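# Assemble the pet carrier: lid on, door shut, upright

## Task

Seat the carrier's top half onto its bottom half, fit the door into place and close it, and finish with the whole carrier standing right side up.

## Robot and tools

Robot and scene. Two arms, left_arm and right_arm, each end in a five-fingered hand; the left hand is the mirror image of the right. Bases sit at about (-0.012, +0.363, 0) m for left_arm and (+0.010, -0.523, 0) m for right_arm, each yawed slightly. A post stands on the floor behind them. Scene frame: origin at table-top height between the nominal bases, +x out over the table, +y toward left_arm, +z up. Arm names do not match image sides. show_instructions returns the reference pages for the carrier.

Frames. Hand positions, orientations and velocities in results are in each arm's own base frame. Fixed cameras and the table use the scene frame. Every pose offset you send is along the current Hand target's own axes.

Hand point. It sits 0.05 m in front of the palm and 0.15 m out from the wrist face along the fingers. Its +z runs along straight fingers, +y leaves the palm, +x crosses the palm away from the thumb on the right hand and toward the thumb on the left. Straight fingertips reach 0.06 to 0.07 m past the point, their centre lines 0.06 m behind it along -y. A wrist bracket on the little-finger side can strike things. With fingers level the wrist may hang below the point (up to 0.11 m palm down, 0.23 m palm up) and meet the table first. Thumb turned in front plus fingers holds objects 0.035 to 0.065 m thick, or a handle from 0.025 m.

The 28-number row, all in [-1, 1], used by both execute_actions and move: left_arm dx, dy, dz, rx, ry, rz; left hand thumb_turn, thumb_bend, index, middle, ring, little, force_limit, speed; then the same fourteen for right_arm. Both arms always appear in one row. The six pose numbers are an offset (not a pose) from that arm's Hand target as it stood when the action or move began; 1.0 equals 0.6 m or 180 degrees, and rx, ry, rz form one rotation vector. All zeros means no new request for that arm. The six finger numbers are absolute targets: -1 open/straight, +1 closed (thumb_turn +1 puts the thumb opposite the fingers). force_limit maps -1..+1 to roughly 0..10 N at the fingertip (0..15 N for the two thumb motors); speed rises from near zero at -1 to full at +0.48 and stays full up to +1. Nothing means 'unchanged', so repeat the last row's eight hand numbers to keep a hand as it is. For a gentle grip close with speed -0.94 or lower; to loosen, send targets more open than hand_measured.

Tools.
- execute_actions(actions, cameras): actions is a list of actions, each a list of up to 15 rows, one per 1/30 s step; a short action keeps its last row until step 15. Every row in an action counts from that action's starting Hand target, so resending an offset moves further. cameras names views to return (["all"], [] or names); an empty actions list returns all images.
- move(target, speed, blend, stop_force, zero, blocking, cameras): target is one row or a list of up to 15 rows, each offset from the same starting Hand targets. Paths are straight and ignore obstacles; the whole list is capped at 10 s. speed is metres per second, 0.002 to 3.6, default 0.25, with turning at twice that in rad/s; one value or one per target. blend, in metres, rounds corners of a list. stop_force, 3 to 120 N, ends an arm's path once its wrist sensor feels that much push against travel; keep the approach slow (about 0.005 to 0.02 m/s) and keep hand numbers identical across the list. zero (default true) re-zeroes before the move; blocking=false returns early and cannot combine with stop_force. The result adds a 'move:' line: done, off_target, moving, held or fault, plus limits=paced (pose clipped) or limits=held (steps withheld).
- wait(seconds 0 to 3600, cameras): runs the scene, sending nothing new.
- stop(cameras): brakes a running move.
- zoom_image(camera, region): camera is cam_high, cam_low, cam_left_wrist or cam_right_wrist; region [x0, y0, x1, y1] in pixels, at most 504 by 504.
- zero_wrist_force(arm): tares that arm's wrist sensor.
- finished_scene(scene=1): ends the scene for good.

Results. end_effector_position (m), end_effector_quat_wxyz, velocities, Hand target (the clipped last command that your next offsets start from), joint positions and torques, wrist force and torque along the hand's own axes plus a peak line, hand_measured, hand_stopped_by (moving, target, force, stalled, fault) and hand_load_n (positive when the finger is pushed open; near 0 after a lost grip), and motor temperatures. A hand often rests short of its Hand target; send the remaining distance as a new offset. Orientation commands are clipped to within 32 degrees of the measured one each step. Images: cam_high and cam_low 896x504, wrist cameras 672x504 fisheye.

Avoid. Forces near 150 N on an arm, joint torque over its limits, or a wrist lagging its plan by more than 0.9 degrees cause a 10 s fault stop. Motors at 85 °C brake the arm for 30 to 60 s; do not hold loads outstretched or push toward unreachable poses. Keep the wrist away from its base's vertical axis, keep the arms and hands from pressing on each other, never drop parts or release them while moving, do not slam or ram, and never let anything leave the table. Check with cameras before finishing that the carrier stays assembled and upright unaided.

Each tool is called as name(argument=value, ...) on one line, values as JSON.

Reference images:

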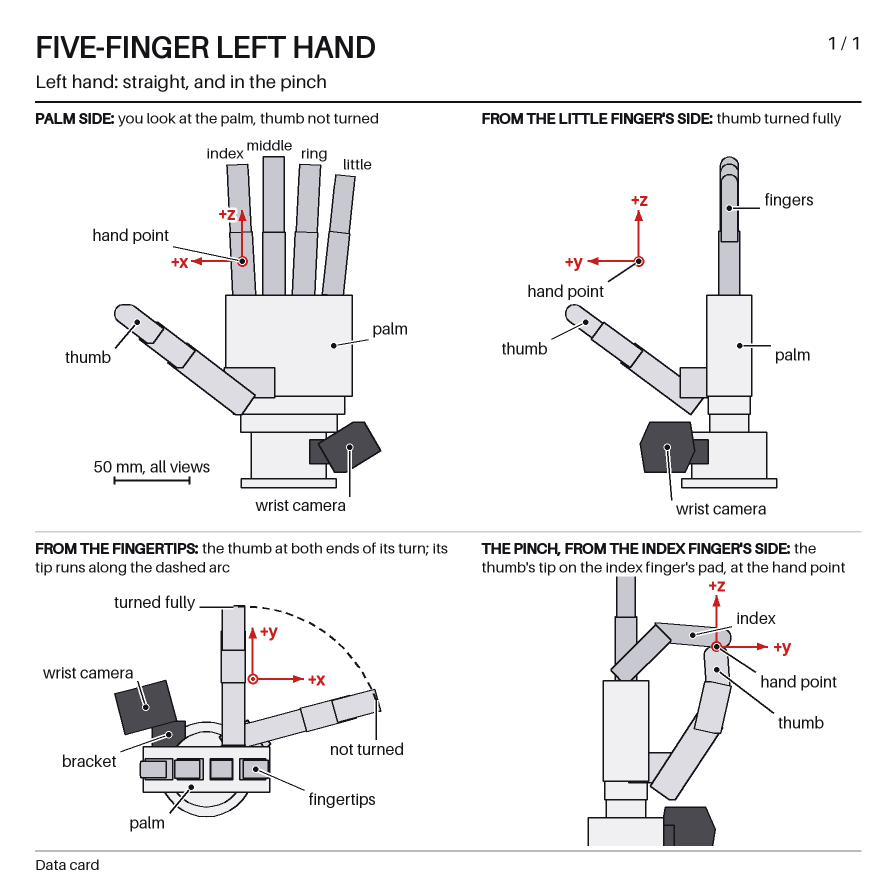

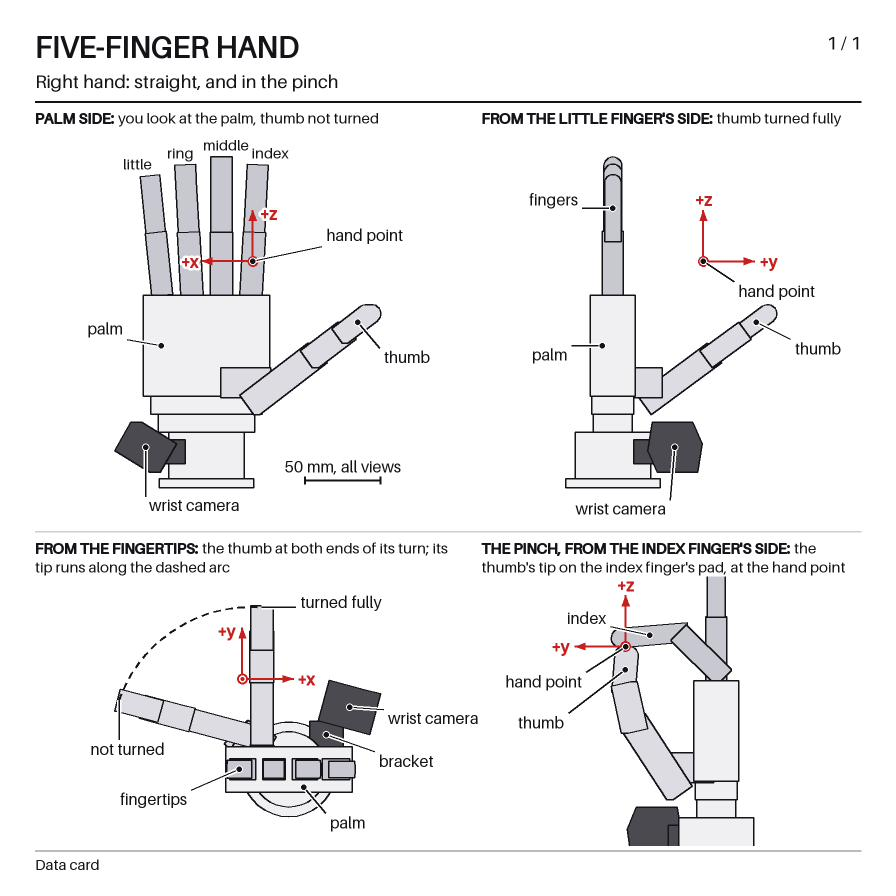

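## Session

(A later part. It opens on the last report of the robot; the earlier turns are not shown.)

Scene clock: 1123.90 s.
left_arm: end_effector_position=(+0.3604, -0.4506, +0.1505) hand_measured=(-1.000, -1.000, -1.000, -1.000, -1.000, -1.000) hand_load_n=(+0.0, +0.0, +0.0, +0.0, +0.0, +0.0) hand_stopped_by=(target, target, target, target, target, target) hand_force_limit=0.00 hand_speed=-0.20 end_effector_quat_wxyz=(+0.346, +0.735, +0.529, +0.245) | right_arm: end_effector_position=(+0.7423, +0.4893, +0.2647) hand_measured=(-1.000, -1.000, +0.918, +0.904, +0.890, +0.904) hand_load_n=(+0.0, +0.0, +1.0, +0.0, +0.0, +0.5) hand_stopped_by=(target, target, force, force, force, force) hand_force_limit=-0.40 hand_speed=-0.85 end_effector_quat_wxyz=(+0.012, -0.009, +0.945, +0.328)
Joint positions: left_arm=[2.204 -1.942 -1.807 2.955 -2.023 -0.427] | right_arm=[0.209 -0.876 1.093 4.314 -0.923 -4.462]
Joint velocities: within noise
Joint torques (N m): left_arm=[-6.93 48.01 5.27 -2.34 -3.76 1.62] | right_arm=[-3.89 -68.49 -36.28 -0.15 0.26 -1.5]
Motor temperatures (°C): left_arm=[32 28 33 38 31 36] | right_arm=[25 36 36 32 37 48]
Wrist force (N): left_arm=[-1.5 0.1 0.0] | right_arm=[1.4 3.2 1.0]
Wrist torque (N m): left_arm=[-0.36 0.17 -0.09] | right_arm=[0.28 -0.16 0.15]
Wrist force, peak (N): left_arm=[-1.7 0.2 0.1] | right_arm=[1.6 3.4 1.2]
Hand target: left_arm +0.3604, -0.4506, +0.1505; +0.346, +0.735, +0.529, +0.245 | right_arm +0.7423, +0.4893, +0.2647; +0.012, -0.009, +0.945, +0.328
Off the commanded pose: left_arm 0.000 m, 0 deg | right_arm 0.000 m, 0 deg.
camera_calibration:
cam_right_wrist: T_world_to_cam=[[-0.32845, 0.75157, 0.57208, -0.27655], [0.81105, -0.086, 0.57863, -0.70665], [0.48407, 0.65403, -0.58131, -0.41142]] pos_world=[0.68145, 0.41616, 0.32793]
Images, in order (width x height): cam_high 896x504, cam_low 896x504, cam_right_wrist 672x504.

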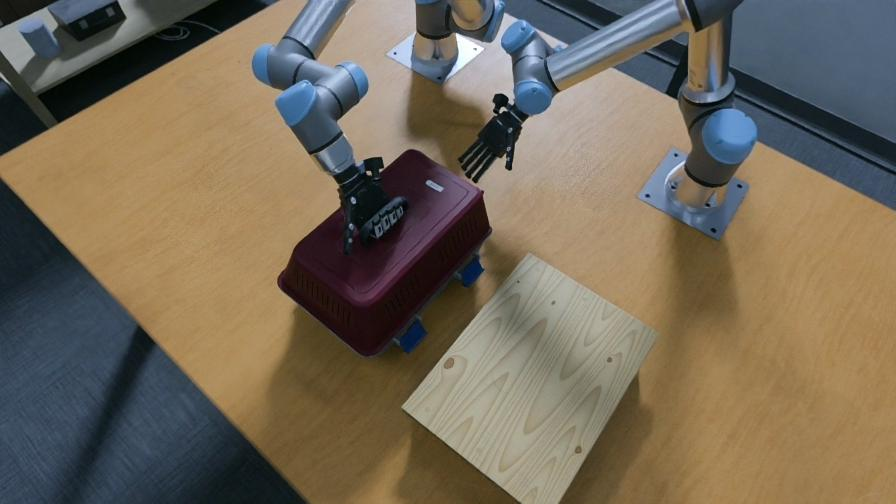

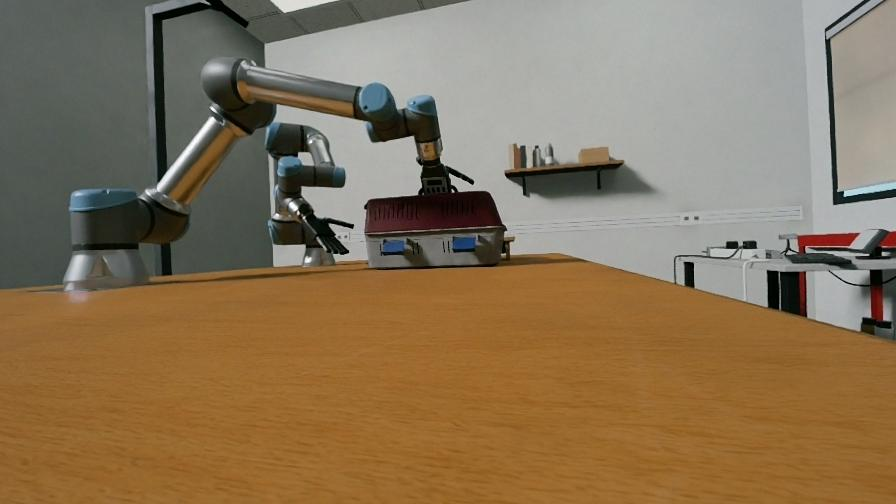

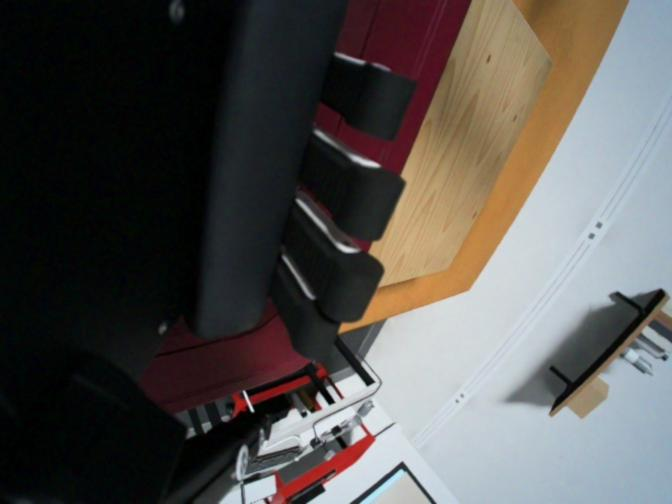

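move(target=[0,0,0,0,0,0,-1,-1,-1,-1,-1,-1,0,-0.2, 0,0.00205,-0.00263,0,0,0,-1,-1,0.6,0.6,0.6,0.6,-0.4,-0.85], speed=0.01, cameras=["cam_low","cam_right_wrist"])

zoom_image(camera="cam_low", region=[350, 180, 520, 275])

Scene clock: 1136.33 s.
left_arm: end_effector_position=(+0.3604, -0.4506, +0.1505) hand_measured=(-1.000, -1.000, -1.000, -1.000, -1.000, -1.000) hand_load_n=(+0.0, +0.0, +0.0, +0.0, +0.0, +0.0) hand_stopped_by=(target, target, target, target, target, target) hand_force_limit=0.00 hand_speed=-0.20 end_effector_quat_wxyz=(+0.346, +0.735, +0.529, +0.245) | right_arm: end_effector_position=(+0.7423, +0.4893, +0.2668) hand_measured=(-1.000, -1.000, +0.600, +0.600, +0.600, +0.600) hand_load_n=(+0.0, -0.5, +0.0, +0.0, +0.0, +0.0) hand_stopped_by=(target, target, target, target, target, target) hand_force_limit=-0.40 hand_speed=-0.85 end_effector_quat_wxyz=(+0.012, -0.009, +0.944, +0.328)
Joint positions: left_arm=[2.204 -1.942 -1.807 2.955 -2.023 -0.427] | right_arm=[0.209 -0.878 1.09 4.319 -0.923 -4.462]
Joint torques (N m): left_arm=[-6.58 48.86 5.5 -0.45 -2.86 1.98] | right_arm=[-4.23 -54.11 -6.14 -4.77 0.63 -1.58]
Wrist force (N): left_arm=[-1.3 0.0 0.0] | right_arm=[1.0 0.0 0.6]
Wrist torque (N m): left_arm=[-0.37 0.14 -0.08] | right_arm=[0.07 -0.11 0.07]
Wrist force, peak (N): left_arm=[-1.8 0.1 0.1] | right_arm=[1.6 3.4 1.2]
Hand target: left_arm +0.3604, -0.4506, +0.1505; +0.346, +0.735, +0.529, +0.245 | right_arm +0.7423, +0.4893, +0.2667; +0.012, -0.009, +0.945, +0.328
Off the commanded pose: left_arm 0.000 m, 0 deg | right_arm 0.000 m, 0 deg.
move: done
cam_right_wrist: T_world_to_cam=[[-0.32857, 0.75151, 0.57208, -0.27765], [0.81095, -0.08602, 0.57875, -0.70783], [0.48415, 0.65409, -0.58118, -0.41032]] pos_world=[0.68145, 0.41616, 0.33003]

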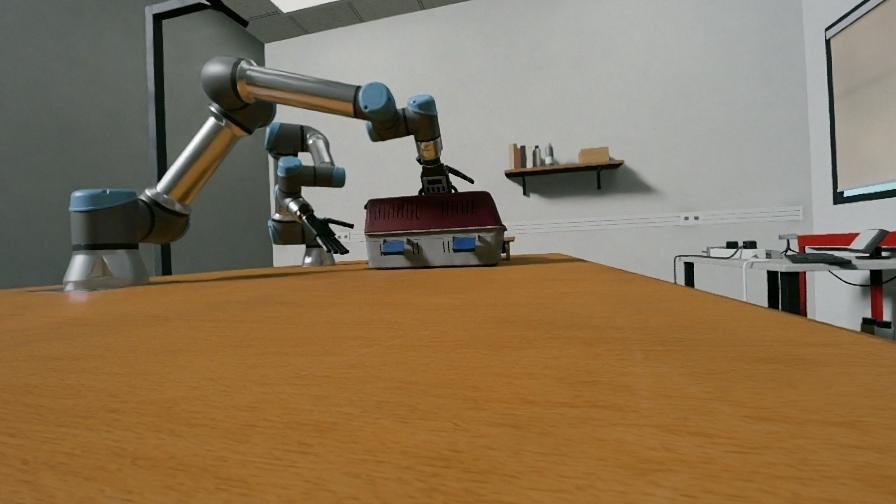

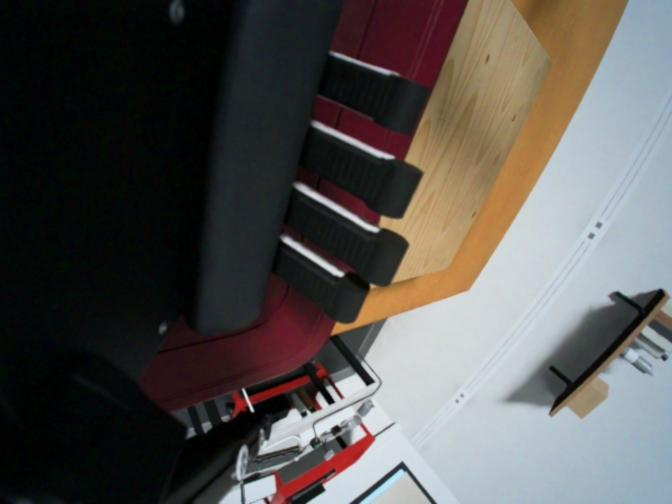

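Scaled by 2.965 from the camera's image (finer frame: 1280x720).

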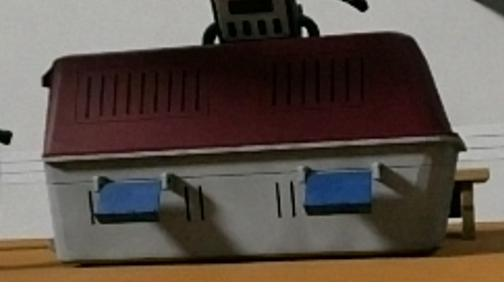

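move(target=[0,0,0,0,0,0,-1,-1,-1,-1,-1,-1,0,-0.2, 0,0.00177,-0.00497,0,0,0,-1,-1,0.45,0.45,0.45,0.45,-0.4,-0.85], speed=0.01)

move(target=[0,0,0,0,0,0,-1,-1,-1,-1,-1,-1,0,-0.2, 0,0.00045,-0.006,0,0,0,-1,-1,0.3,0.3,0.3,0.3,-0.4,-0.85], speed=0.01, cameras=["cam_low","cam_right_wrist"])

Scene clock: 1139.90 s.
left_arm: end_effector_position=(+0.3604, -0.4506, +0.1505) hand_measured=(-1.000, -1.000, -1.000, -1.000, -1.000, -1.000) hand_load_n=(+0.0, +0.0, +0.0, +0.0, +0.0, +0.0) hand_stopped_by=(target, target, target, target, target, target) hand_force_limit=0.00 hand_speed=-0.20 end_effector_quat_wxyz=(+0.346, +0.735, +0.529, +0.245) | right_arm: end_effector_position=(+0.7422, +0.4883, +0.2696) hand_measured=(-1.000, -1.000, +0.450, +0.450, +0.450, +0.450) hand_load_n=(+0.0, +0.0, +0.0, +0.0, +0.0, +0.0) hand_stopped_by=(target, target, target, target, target, target) hand_force_limit=-0.40 hand_speed=-0.85 end_effector_quat_wxyz=(+0.011, -0.009, +0.945, +0.328)
Joint positions: left_arm=[2.204 -1.942 -1.807 2.955 -2.023 -0.427] | right_arm=[0.208 -0.88 1.087 4.326 -0.923 -4.464]
Joint torques (N m): left_arm=[-4.93 47.48 6.28 0.49 -2.21 2.22] | right_arm=[-2.63 -72.79 -35.41 -4.96 4.59 -1.87]
Wrist force (N): left_arm=[-1.5 0.1 -0.1] | right_arm=[1.0 -3.2 1.4]
Wrist torque (N m): left_arm=[-0.35 0.16 -0.09] | right_arm=[-0.15 -0.12 0.06]
Wrist force, peak (N): left_arm=[-1.7 0.1 -0.1] | right_arm=[1.8 -3.4 1.8]
Hand target: left_arm +0.3604, -0.4506, +0.1505; +0.346, +0.735, +0.529, +0.245 | right_arm +0.7422, +0.4883, +0.2697; +0.012, -0.009, +0.945, +0.328
Off the commanded pose: left_arm 0.000 m, 0 deg | right_arm 0.000 m, 0 deg.
move: done

Scene clock: 1140.53 s.
left_arm: end_effector_position=(+0.3604, -0.4506, +0.1505) hand_measured=(-1.000, -1.000, -1.000, -1.000, -1.000, -1.000) hand_load_n=(+0.0, +0.0, +0.5, +0.0, +0.0, +0.0) hand_stopped_by=(target, target, target, target, target, target) hand_force_limit=0.00 hand_speed=-0.20 end_effector_quat_wxyz=(+0.346, +0.735, +0.529, +0.245) | right_arm: end_effector_position=(+0.7421, +0.4862, +0.2728) hand_measured=(-1.000, -1.000, +0.300, +0.300, +0.300, +0.300) hand_load_n=(+0.0, +0.0, +0.5, +0.0, +0.0, +0.0) hand_stopped_by=(target, target, target, target, target, target) hand_force_limit=-0.40 hand_speed=-0.85 end_effector_quat_wxyz=(+0.012, -0.009, +0.945, +0.328)
Joint positions: left_arm=[2.204 -1.942 -1.807 2.955 -2.023 -0.427] | right_arm=[0.205 -0.884 1.085 4.333 -0.922 -4.467]
Joint torques (N m): left_arm=[-4.79 48.43 6.97 0.33 -2.12 1.95] | right_arm=[1.8 -61.45 -36.99 -4.33 4.29 -0.84]
Wrist force (N): left_arm=[-1.6 0.1 -0.1] | right_arm=[1.0 -3.3 1.2]
Wrist torque (N m): left_arm=[-0.36 0.18 -0.10] | right_arm=[-0.17 -0.14 0.05]
Wrist force, peak (N): left_arm=[-1.7 -0.1 0.1] | right_arm=[0.9 -3.9 1.6]
Hand target: left_arm +0.3604, -0.4506, +0.1505; +0.346, +0.735, +0.529, +0.245 | right_arm +0.7421, +0.4863, +0.2727; +0.012, -0.009, +0.945, +0.328
Off the commanded pose: left_arm 0.000 m, 0 deg | right_arm 0.000 m, 0 deg.
move: done
cam_right_wrist: T_world_to_cam=[[-0.32843, 0.75159, 0.57206, -0.27891], [0.81101, -0.08605, 0.57867, -0.71149], [0.48415, 0.654, -0.58128, -0.40469]] pos_world=[0.68135, 0.41306, 0.33603]

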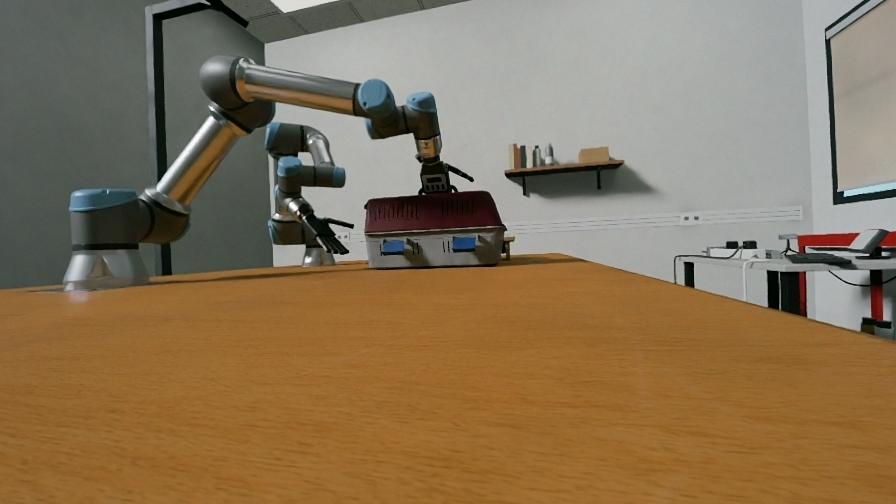

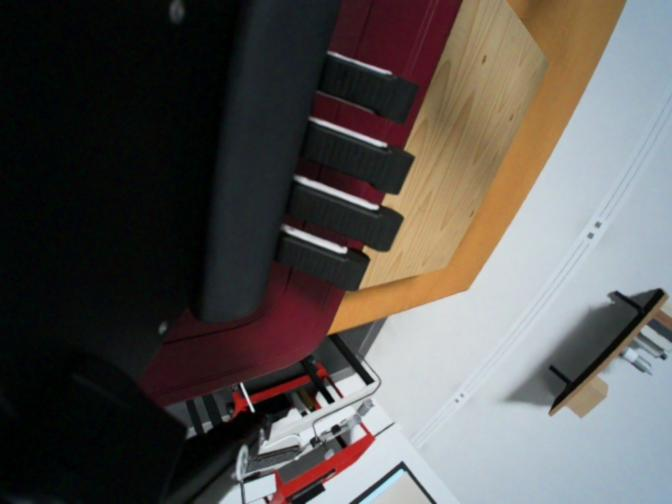

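move(target=[0,0,0,0,0,0,-1,-1,-1,-1,-1,-1,0,-0.2, 0,-0.00496,-0.00177,0,0,0,-1,-1,0.3,0.3,0.3,0.3,-0.4,-0.85], speed=0.01, cameras=["cam_low","cam_left_wrist"])

zoom_image(camera="cam_left_wrist", region=[110, 80, 440, 410])

Scene clock: 1146.23 s.
left_arm: end_effector_position=(+0.3604, -0.4506, +0.1505) hand_measured=(-1.000, -1.000, -1.000, -1.000, -1.000, -1.000) hand_load_n=(+0.0, -0.5, +0.0, +0.0, +0.0, +0.0) hand_stopped_by=(target, target, target, target, target, target) hand_force_limit=0.00 hand_speed=-0.20 end_effector_quat_wxyz=(+0.346, +0.735, +0.529, +0.245) | right_arm: end_effector_position=(+0.7422, +0.4832, +0.2715) hand_measured=(-1.000, -1.000, +0.300, +0.300, +0.300, +0.300) hand_load_n=(+0.0, -0.5, +0.0, +0.0, +0.0, +0.0) hand_stopped_by=(target, target, target, target, target, target) hand_force_limit=-0.40 hand_speed=-0.85 end_effector_quat_wxyz=(+0.012, -0.009, +0.945, +0.328)
Joint positions: left_arm=[2.204 -1.942 -1.807 2.955 -2.023 -0.427] | right_arm=[0.201 -0.887 1.091 4.332 -0.922 -4.472]
Joint torques (N m): left_arm=[-3.38 48.02 6.29 0.17 -1.35 1.94] | right_arm=[2.67 -69.58 -17.57 -4.62 3.6 -0.56]
Wrist force (N): left_arm=[-1.5 0.0 -0.1] | right_arm=[0.8 0.2 0.7]
Wrist torque (N m): left_arm=[-0.36 0.16 -0.09] | right_arm=[0.09 -0.07 0.06]
Wrist force, peak (N): left_arm=[-1.7 0.1 0.2] | right_arm=[1.8 -3.6 1.8]
Hand target: left_arm +0.3604, -0.4506, +0.1505; +0.346, +0.735, +0.529, +0.245 | right_arm +0.7422, +0.4833, +0.2716; +0.012, -0.009, +0.945, +0.328
Off the commanded pose: left_arm 0.000 m, 0 deg | right_arm 0.000 m, 0 deg.
move: done
cam_left_wrist: T_world_to_cam=[[-0.46503, 0.46344, -0.7543, 0.49469], [0.03945, 0.86204, 0.50531, 0.29247], [0.88441, 0.20523, -0.41915, -0.04882]] pos_world=[0.26169, -0.47136, 0.20489]

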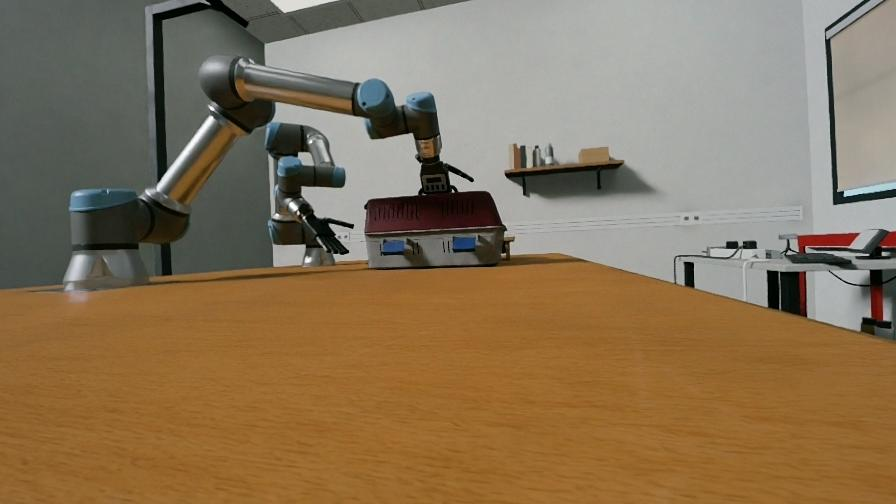

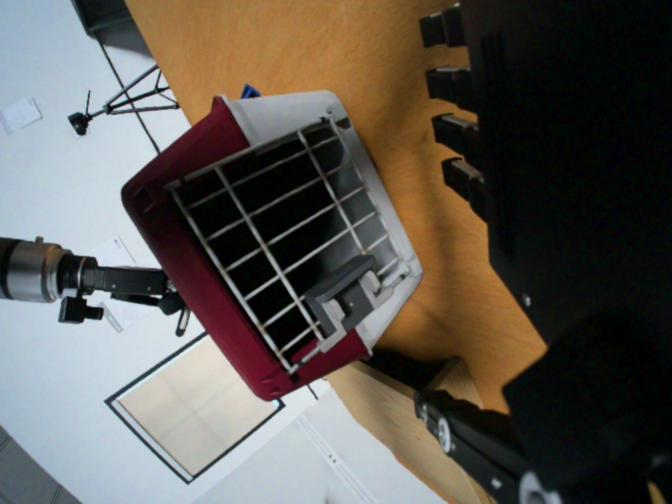

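Scaled by 1.527 from the camera's image (finer frame: 960x720).

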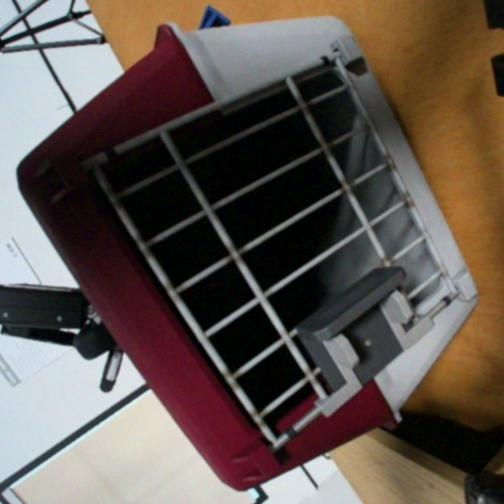

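move(target=[0,0,0,0,0,0,-1,-1,-1,-1,-1,-1,0,-0.2, 0,-0.00086,-0.00675,0,0,0,-1,-1,0.15,0.15,0.15,0.15,-0.4,-0.85], speed=0.01)

move(target=[0,0,0,0,0,0,-1,-1,-1,-1,-1,-1,0,-0.2, 0,-0.00086,-0.00675,0,0,0,-1,-1,0.0,0.0,0.0,0.0,-0.4,-0.85], speed=0.01, cameras=["cam_low","cam_right_wrist"])

Scene clock: 1149.43 s.
left_arm: end_effector_position=(+0.3604, -0.4506, +0.1505) hand_measured=(-1.000, -1.000, -1.000, -1.000, -1.000, -1.000) hand_load_n=(+0.0, +0.0, +0.0, +0.0, +0.0, +0.0) hand_stopped_by=(target, target, target, target, target, target) hand_force_limit=0.00 hand_speed=-0.20 end_effector_quat_wxyz=(+0.346, +0.735, +0.529, +0.245) | right_arm: end_effector_position=(+0.7421, +0.4803, +0.2746) hand_measured=(-1.000, -1.000, +0.150, +0.150, +0.150, +0.150) hand_load_n=(+0.0, +0.0, +0.0, +0.0, +0.0, +0.0) hand_stopped_by=(target, target, target, target, target, target) hand_force_limit=-0.40 hand_speed=-0.85 end_effector_quat_wxyz=(+0.012, -0.009, +0.945, +0.328)
Joint positions: left_arm=[2.204 -1.942 -1.807 2.955 -2.023 -0.427] | right_arm=[0.197 -0.892 1.091 4.34 -0.921 -4.476]
Joint torques (N m): left_arm=[-1.84 46.48 7.81 0.06 -0.76 2.21] | right_arm=[0.88 -60.4 -38.74 -2.38 3.74 -1.05]
Wrist force (N): left_arm=[-1.6 0.0 0.1] | right_arm=[1.3 0.0 0.5]
Wrist torque (N m): left_arm=[-0.38 0.19 -0.10] | right_arm=[0.09 -0.15 0.10]
Wrist force, peak (N): left_arm=[-1.7 0.2 0.1] | right_arm=[1.5 0.2 0.7]
Hand target: left_arm +0.3604, -0.4506, +0.1505; +0.346, +0.735, +0.529, +0.245 | right_arm +0.7422, +0.4804, +0.2745; +0.012, -0.009, +0.945, +0.328
Off the commanded pose: left_arm 0.000 m, 0 deg | right_arm 0.000 m, 0 deg.
move: done

Scene clock: 1150.07 s.
left_arm: end_effector_position=(+0.3604, -0.4506, +0.1505) hand_measured=(-1.000, -1.000, -1.000, -1.000, -1.000, -1.000) hand_load_n=(+0.0, +0.0, +0.0, +0.0, +0.0, +0.0) hand_stopped_by=(target, target, target, target, target, target) hand_force_limit=0.00 hand_speed=-0.20 end_effector_quat_wxyz=(+0.346, +0.735, +0.529, +0.245) | right_arm: end_effector_position=(+0.7421, +0.4774, +0.2774) hand_measured=(-1.000, -1.000, +0.000, +0.000, +0.000, +0.000) hand_load_n=(+0.0, +0.0, +0.5, +0.0, +0.0, +0.0) hand_stopped_by=(target, target, target, target, target, target) hand_force_limit=-0.40 hand_speed=-0.85 end_effector_quat_wxyz=(+0.012, -0.009, +0.945, +0.328)
Joint positions: left_arm=[2.204 -1.942 -1.807 2.955 -2.023 -0.427] | right_arm=[0.193 -0.896 1.091 4.348 -0.92 -4.481]
Joint torques (N m): left_arm=[-2.07 46.68 7.22 0.33 -0.64 1.81] | right_arm=[1.07 -60.94 -38.26 -2.4 3.71 -1.04]
Wrist force (N): left_arm=[-1.4 0.1 0.0] | right_arm=[1.8 0.3 0.3]
Wrist torque (N m): left_arm=[-0.36 0.15 -0.09] | right_arm=[0.13 -0.21 0.13]
Wrist force, peak (N): left_arm=[-1.7 0.0 0.0] | right_arm=[1.8 0.3 0.3]
Hand target: left_arm +0.3604, -0.4506, +0.1505; +0.346, +0.735, +0.529, +0.245 | right_arm +0.7421, +0.4774, +0.2774; +0.012, -0.009, +0.945, +0.328
Off the commanded pose: left_arm 0.000 m, 0 deg | right_arm 0.000 m, 0 deg.
move: done
cam_right_wrist: T_world_to_cam=[[-0.32843, 0.75159, 0.57206, -0.27501], [0.81101, -0.08605, 0.57867, -0.71488], [0.48415, 0.654, -0.58128, -0.39615]] pos_world=[0.68125, 0.40426, 0.34073]

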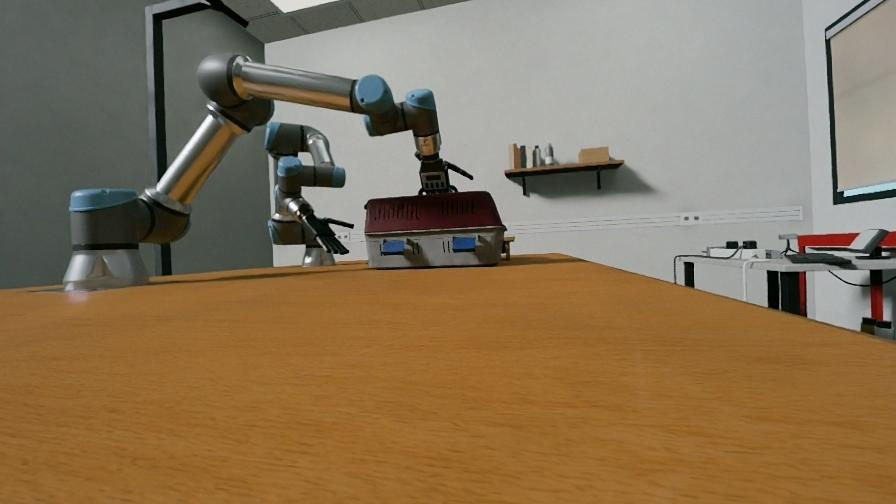

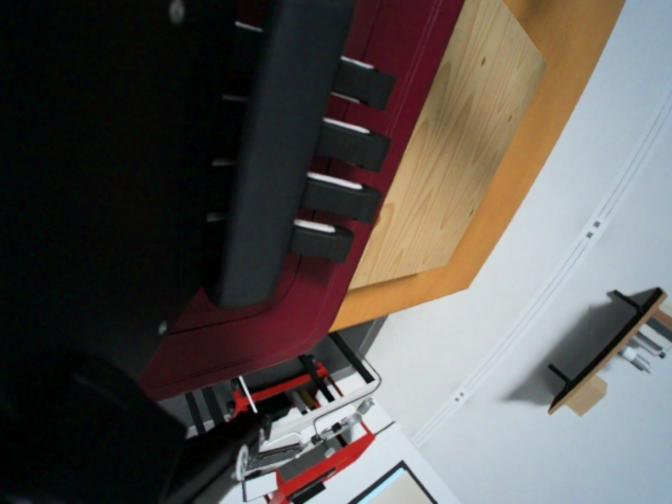

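Free of contact. Continue opening.

move(target=[0,0,0,0,0,0,-1,-1,-1,-1,-1,-1,0,-0.2, 0,-0.00086,-0.00675,0,0,0,-1,-1,-0.18,-0.18,-0.18,-0.18,-0.4,-0.85], speed=0.01)

move(target=[0,0,0,0,0,0,-1,-1,-1,-1,-1,-1,0,-0.2, 0,-0.00086,-0.00675,0,0,0,-1,-1,-0.35,-0.35,-0.35,-0.35,-0.4,-0.85], speed=0.01, cameras=["cam_low","cam_right_wrist"])

Scene clock: 1153.30 s.
left_arm: end_effector_position=(+0.3604, -0.4506, +0.1505) hand_measured=(-1.000, -1.000, -1.000, -1.000, -1.000, -1.000) hand_load_n=(+0.0, +0.0, +0.0, +0.0, +0.0, +0.0) hand_stopped_by=(target, target, target, target, target, target) hand_force_limit=0.00 hand_speed=-0.20 end_effector_quat_wxyz=(+0.346, +0.735, +0.529, +0.245) | right_arm: end_effector_position=(+0.7421, +0.4744, +0.2803) hand_measured=(-1.000, -1.000, -0.180, -0.180, -0.180, -0.180) hand_load_n=(+0.0, +0.0, +0.0, +0.0, +0.0, +0.0) hand_stopped_by=(target, target, target, target, target, target) hand_force_limit=-0.40 hand_speed=-0.85 end_effector_quat_wxyz=(+0.012, -0.009, +0.945, +0.328)
Joint positions: left_arm=[2.204 -1.942 -1.807 2.955 -2.023 -0.427] | right_arm=[0.19 -0.901 1.091 4.356 -0.92 -4.486]
Joint torques (N m): left_arm=[-0.05 46.83 8.13 0.3 0.05 1.99] | right_arm=[2.42 -61.01 -37.83 -3.77 3.55 -0.24]
Wrist force (N): left_arm=[-1.6 -0.2 0.0] | right_arm=[1.0 0.0 0.5]
Wrist torque (N m): left_arm=[-0.39 0.18 -0.09] | right_arm=[0.09 -0.10 0.08]
Wrist force, peak (N): left_arm=[-1.8 0.1 0.0] | right_arm=[1.4 0.6 0.8]
Hand target: left_arm +0.3604, -0.4506, +0.1505; +0.346, +0.735, +0.529, +0.245 | right_arm +0.7421, +0.4745, +0.2802; +0.012, -0.009, +0.945, +0.328
Off the commanded pose: left_arm 0.000 m, 0 deg | right_arm 0.000 m, 0 deg.
move: done

Scene clock: 1153.97 s.
left_arm: end_effector_position=(+0.3604, -0.4506, +0.1505) hand_measured=(-1.000, -1.000, -1.000, -1.000, -1.000, -1.000) hand_load_n=(+0.0, +0.0, +0.0, +0.0, +0.0, +0.0) hand_stopped_by=(target, target, target, target, target, target) hand_force_limit=0.00 hand_speed=-0.20 end_effector_quat_wxyz=(+0.346, +0.735, +0.529, +0.245) | right_arm: end_effector_position=(+0.7420, +0.4715, +0.2832) hand_measured=(-1.000, -1.000, -0.350, -0.350, -0.350, -0.350) hand_load_n=(+0.0, +0.0, +0.0, +0.0, +0.0, +0.0) hand_stopped_by=(target, target, target, target, target, target) hand_force_limit=-0.40 hand_speed=-0.85 end_effector_quat_wxyz=(+0.012, -0.009, +0.945, +0.328)
Joint positions: left_arm=[2.204 -1.942 -1.807 2.955 -2.023 -0.427] | right_arm=[0.186 -0.906 1.09 4.364 -0.919 -4.491]
Joint torques (N m): left_arm=[-0.07 46.97 8.66 0.22 0.32 1.96] | right_arm=[1.77 -59.25 -37.64 -3.14 3.59 -0.58]
Wrist force (N): left_arm=[-1.4 0.2 0.0] | right_arm=[1.1 0.0 0.4]
Wrist torque (N m): left_arm=[-0.35 0.15 -0.09] | right_arm=[0.09 -0.10 0.08]
Wrist force, peak (N): left_arm=[-1.6 0.1 0.3] | right_arm=[1.4 -0.1 1.0]
Hand target: left_arm +0.3604, -0.4506, +0.1505; +0.346, +0.735, +0.529, +0.245 | right_arm +0.7420, +0.4716, +0.2831; +0.012, -0.009, +0.945, +0.328
Off the commanded pose: left_arm 0.000 m, 0 deg | right_arm 0.000 m, 0 deg.
move: done
cam_right_wrist: T_world_to_cam=[[-0.32843, 0.75159, 0.57206, -0.27387], [0.81101, -0.08605, 0.57867, -0.71861], [0.48415, 0.654, -0.58128, -0.38893]] pos_world=[0.68115, 0.39836, 0.34643]

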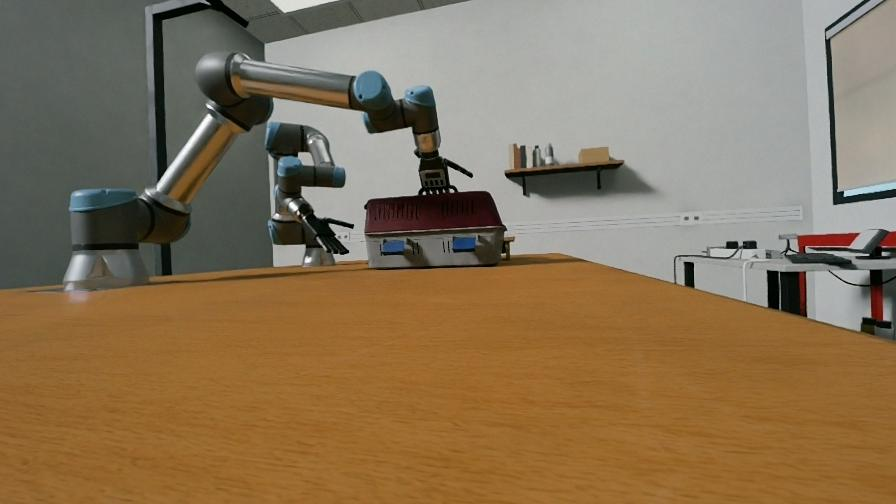

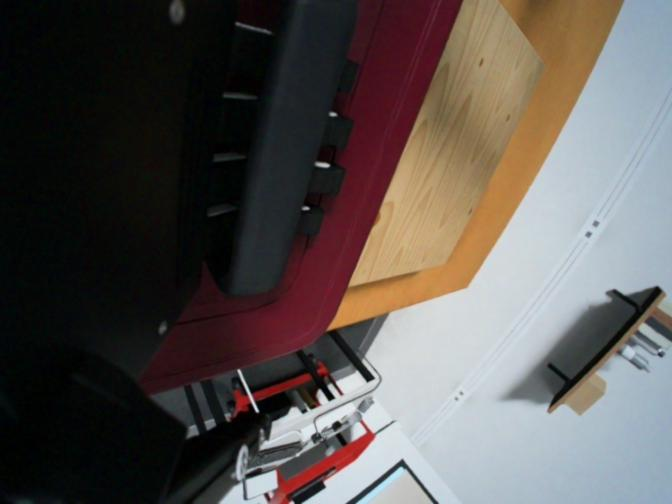

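move(target=[0,0,0,0,0,0,-1,-1,-1,-1,-1,-1,0,-0.2, 0,-0.0657,-0.0513,0,0,0,-1,-1,-0.35,-0.35,-0.35,-0.35,-0.4,-0.85], speed=0.02, stop_force=4, cameras=["cam_low","cam_right_wrist"])

Scene clock: 1160.50 s.
left_arm: end_effector_position=(+0.3604, -0.4506, +0.1505) hand_measured=(-1.000, -1.000, -1.000, -1.000, -1.000, -1.000) hand_load_n=(+0.0, +0.0, +0.0, +0.0, +0.0, +0.0) hand_stopped_by=(target, target, target, target, target, target) hand_force_limit=0.00 hand_speed=-0.20 end_effector_quat_wxyz=(+0.346, +0.735, +0.529, +0.245) | right_arm: end_effector_position=(+0.7425, +0.4216, +0.2828) hand_measured=(-1.000, -1.000, -0.350, -0.350, -0.350, -0.350) hand_load_n=(+0.0, +0.0, +0.0, +0.0, +0.0, +0.0) hand_stopped_by=(target, target, target, target, target, target) hand_force_limit=-0.40 hand_speed=-0.85 end_effector_quat_wxyz=(+0.012, -0.009, +0.944, +0.328)
Joint positions: left_arm=[2.204 -1.942 -1.807 2.955 -2.023 -0.427] | right_arm=[0.119 -0.951 1.153 4.397 -0.91 -4.574]
Joint torques (N m): left_arm=[2.45 45.94 10.06 0.42 1.55 1.99] | right_arm=[4.72 -22.12 -38.98 -4.7 -0.41 1.68]
Wrist force (N): left_arm=[-1.5 0.1 0.0] | right_arm=[1.3 0.3 -0.2]
Wrist torque (N m): left_arm=[-0.34 0.16 -0.09] | right_arm=[0.19 -0.10 0.10]
Wrist force, peak (N): left_arm=[-1.7 -0.1 0.1] | right_arm=[1.7 0.4 0.3]
Hand target: left_arm +0.3604, -0.4506, +0.1505; +0.346, +0.735, +0.529, +0.245 | right_arm +0.7425, +0.4216, +0.2828; +0.012, -0.009, +0.945, +0.328
Off the commanded pose: left_arm 0.000 m, 0 deg | right_arm 0.000 m, 0 deg.
move: done
cam_right_wrist: T_world_to_cam=[[-0.32848, 0.75152, 0.57212, -0.23594], [0.81105, -0.08599, 0.57862, -0.72311], [0.48404, 0.65409, -0.58127, -0.35673]] pos_world=[0.68165, 0.34846, 0.34603]

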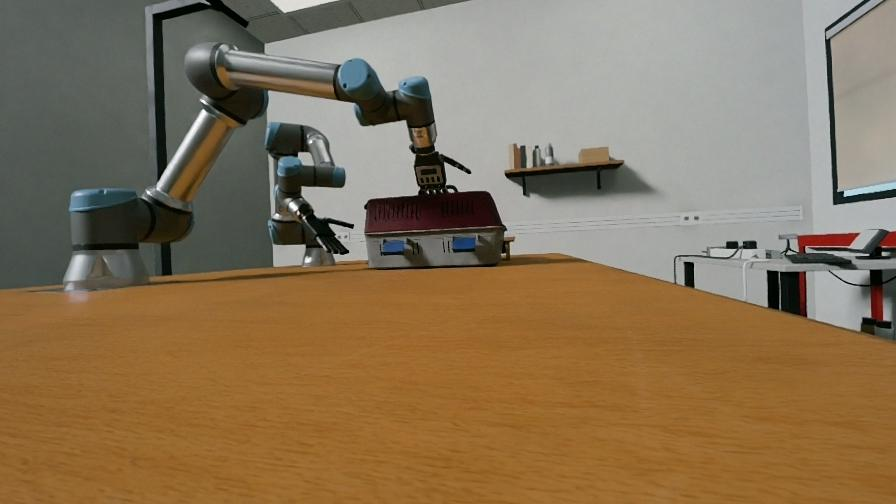

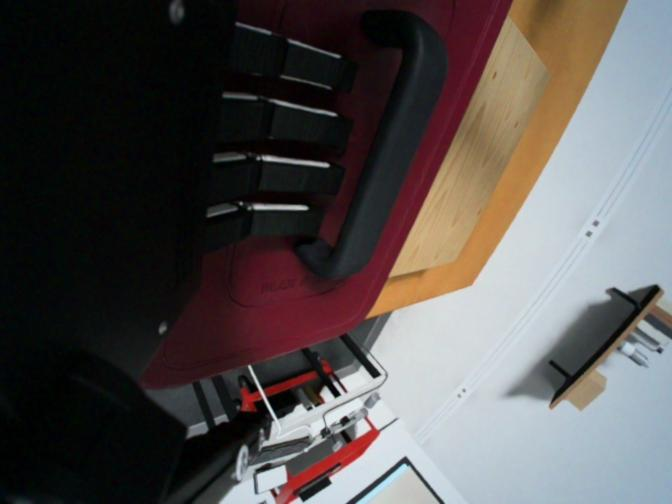

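move(target=[[0,0,0,0,0,0,-1,-1,-1,-1,-1,-1,0,-0.2, 0,0.0410,-0.0525,0,0,0,-1,-1,-0.35,-0.35,-0.35,-0.35,-0.4,-0.85],[0,0,0,0,0,0,-1,-1,-1,-1,-1,-1,0,-0.2, 0,0.0211,-0.2108,0,0,0,-1,-1,-0.35,-0.35,-0.35,-0.35,-0.4,-0.85]], speed=0.12, blend=0.02, cameras=["all"])

zoom_image(camera="cam_high", region=[260, 120, 510, 370])

zoom_image(camera="cam_left_wrist", region=[110, 80, 440, 410])

zoom_image(camera="cam_low", region=[350, 180, 520, 275])

Scene clock: 1166.47 s.
left_arm: end_effector_position=(+0.3604, -0.4506, +0.1505) hand_measured=(-1.000, -1.000, -1.000, -1.000, -1.000, -1.000) hand_load_n=(+0.0, +0.0, +0.0, +0.0, +0.0, +0.0) hand_stopped_by=(target, target, target, target, target, target) hand_force_limit=0.00 hand_speed=-0.20 end_effector_quat_wxyz=(+0.346, +0.735, +0.529, +0.245) | right_arm: end_effector_position=(+0.7402, +0.3532, +0.3901) hand_measured=(-1.000, -1.000, -0.350, -0.350, -0.350, -0.350) hand_load_n=(+0.0, +0.0, +0.0, +0.0, +0.0, +0.5) hand_stopped_by=(target, target, target, target, target, target) hand_force_limit=-0.40 hand_speed=-0.85 end_effector_quat_wxyz=(+0.012, -0.009, +0.944, +0.328)
Joint positions: left_arm=[2.204 -1.942 -1.807 2.955 -2.023 -0.427] | right_arm=[0.024 -1.03 0.985 4.717 -0.902 -4.694]
Joint torques (N m): left_arm=[5.52 46.29 11.27 -0.01 2.05 2.09] | right_arm=[-4.85 -20.25 -5.54 -0.57 0.28 0.26]
Wrist force (N): left_arm=[-1.6 0.0 -0.2] | right_arm=[0.8 0.0 0.0]
Wrist torque (N m): left_arm=[-0.36 0.17 -0.10] | right_arm=[0.12 -0.05 0.10]
Wrist force, peak (N): left_arm=[-1.7 0.1 -0.1] | right_arm=[1.6 -3.8 4.2]
Hand target: left_arm +0.3604, -0.4506, +0.1505; +0.346, +0.735, +0.529, +0.245 | right_arm +0.7402, +0.3531, +0.3898; +0.012, -0.009, +0.945, +0.328
Off the commanded pose: left_arm 0.000 m, 0 deg | right_arm 0.000 m, 0 deg.
move: done
cam_left_wrist: T_world_to_cam=[[-0.46503, 0.46344, -0.7543, 0.49469], [0.03945, 0.86204, 0.50531, 0.29247], [0.88441, 0.20523, -0.41915, -0.04882]] pos_world=[0.26169, -0.47136, 0.20489]
cam_right_wrist: T_world_to_cam=[[-0.32871, 0.75151, 0.572, -0.24639], [0.81073, -0.08613, 0.57905, -0.78916], [0.48443, 0.65407, -0.58096, -0.24885]] pos_world=[0.67935, 0.27996, 0.45333]

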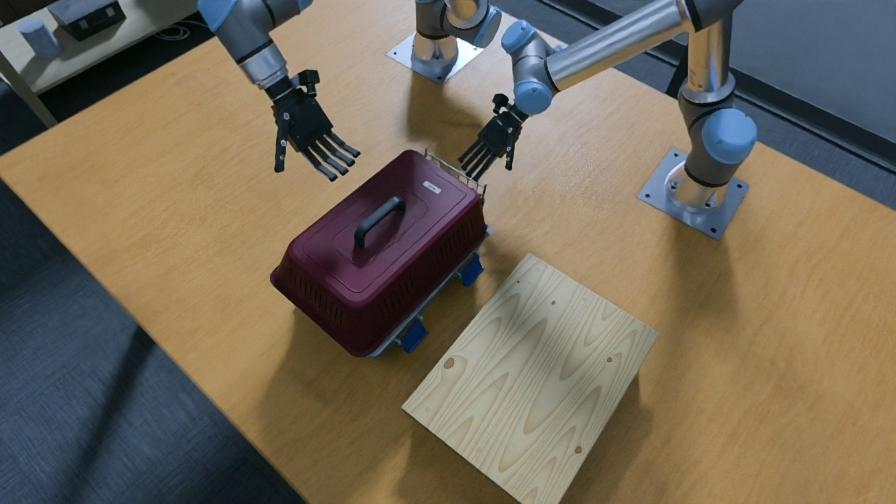

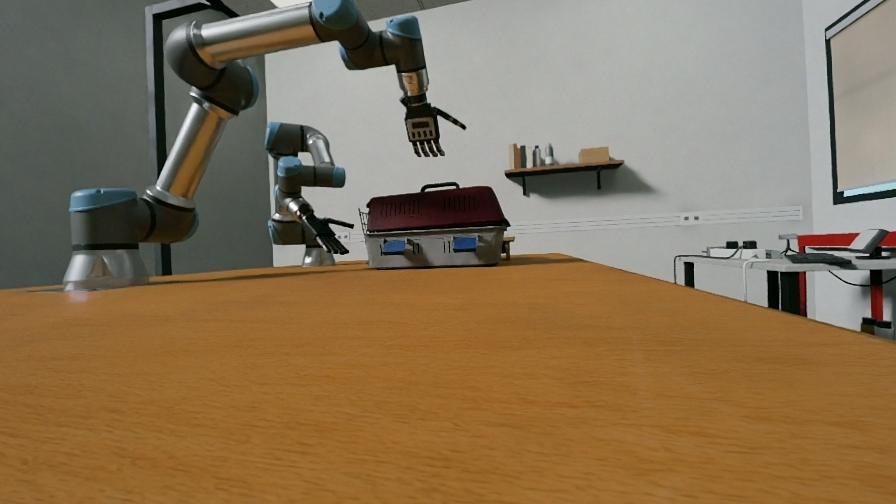

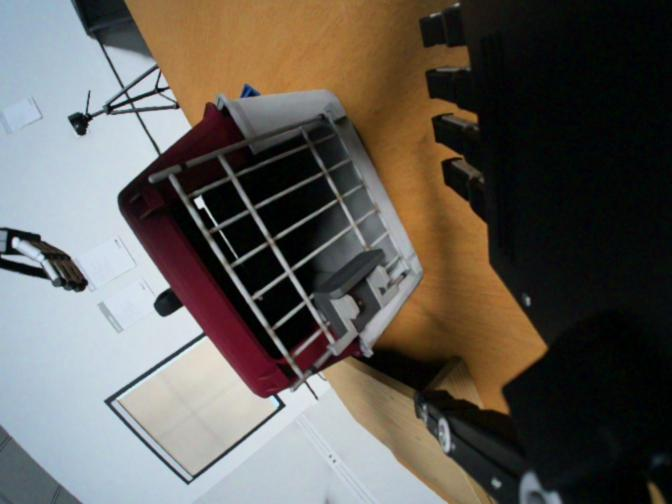

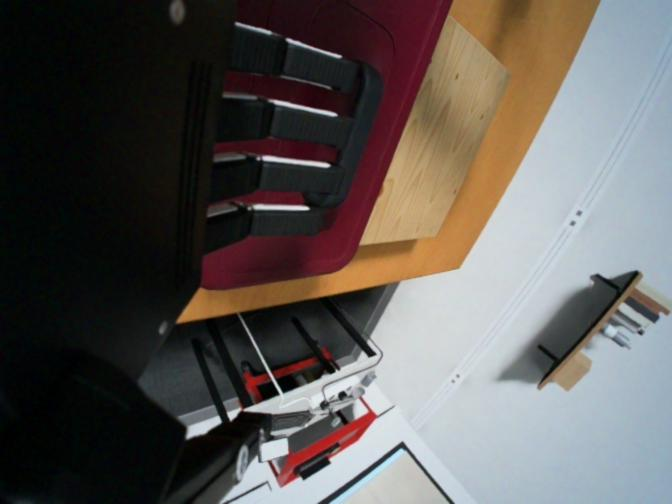

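Scaled by 2.016 from the camera's image (finer frame: 1280x720).

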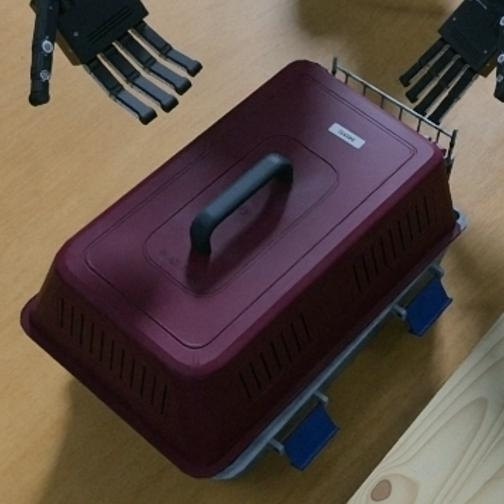

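Scaled by 1.527 from the camera's image (finer frame: 960x720).

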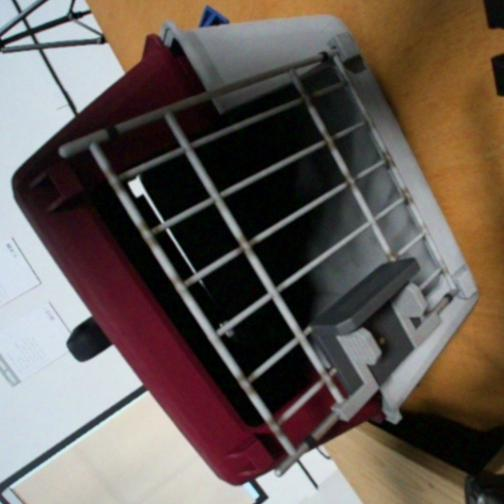

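Scaled by 2.965 from the camera's image (finer frame: 1280x720).

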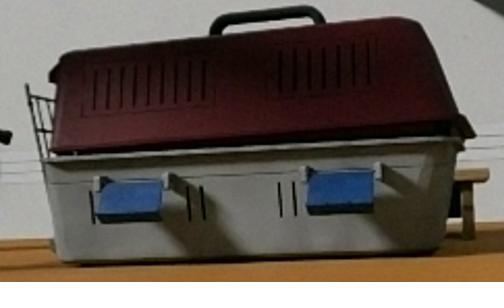

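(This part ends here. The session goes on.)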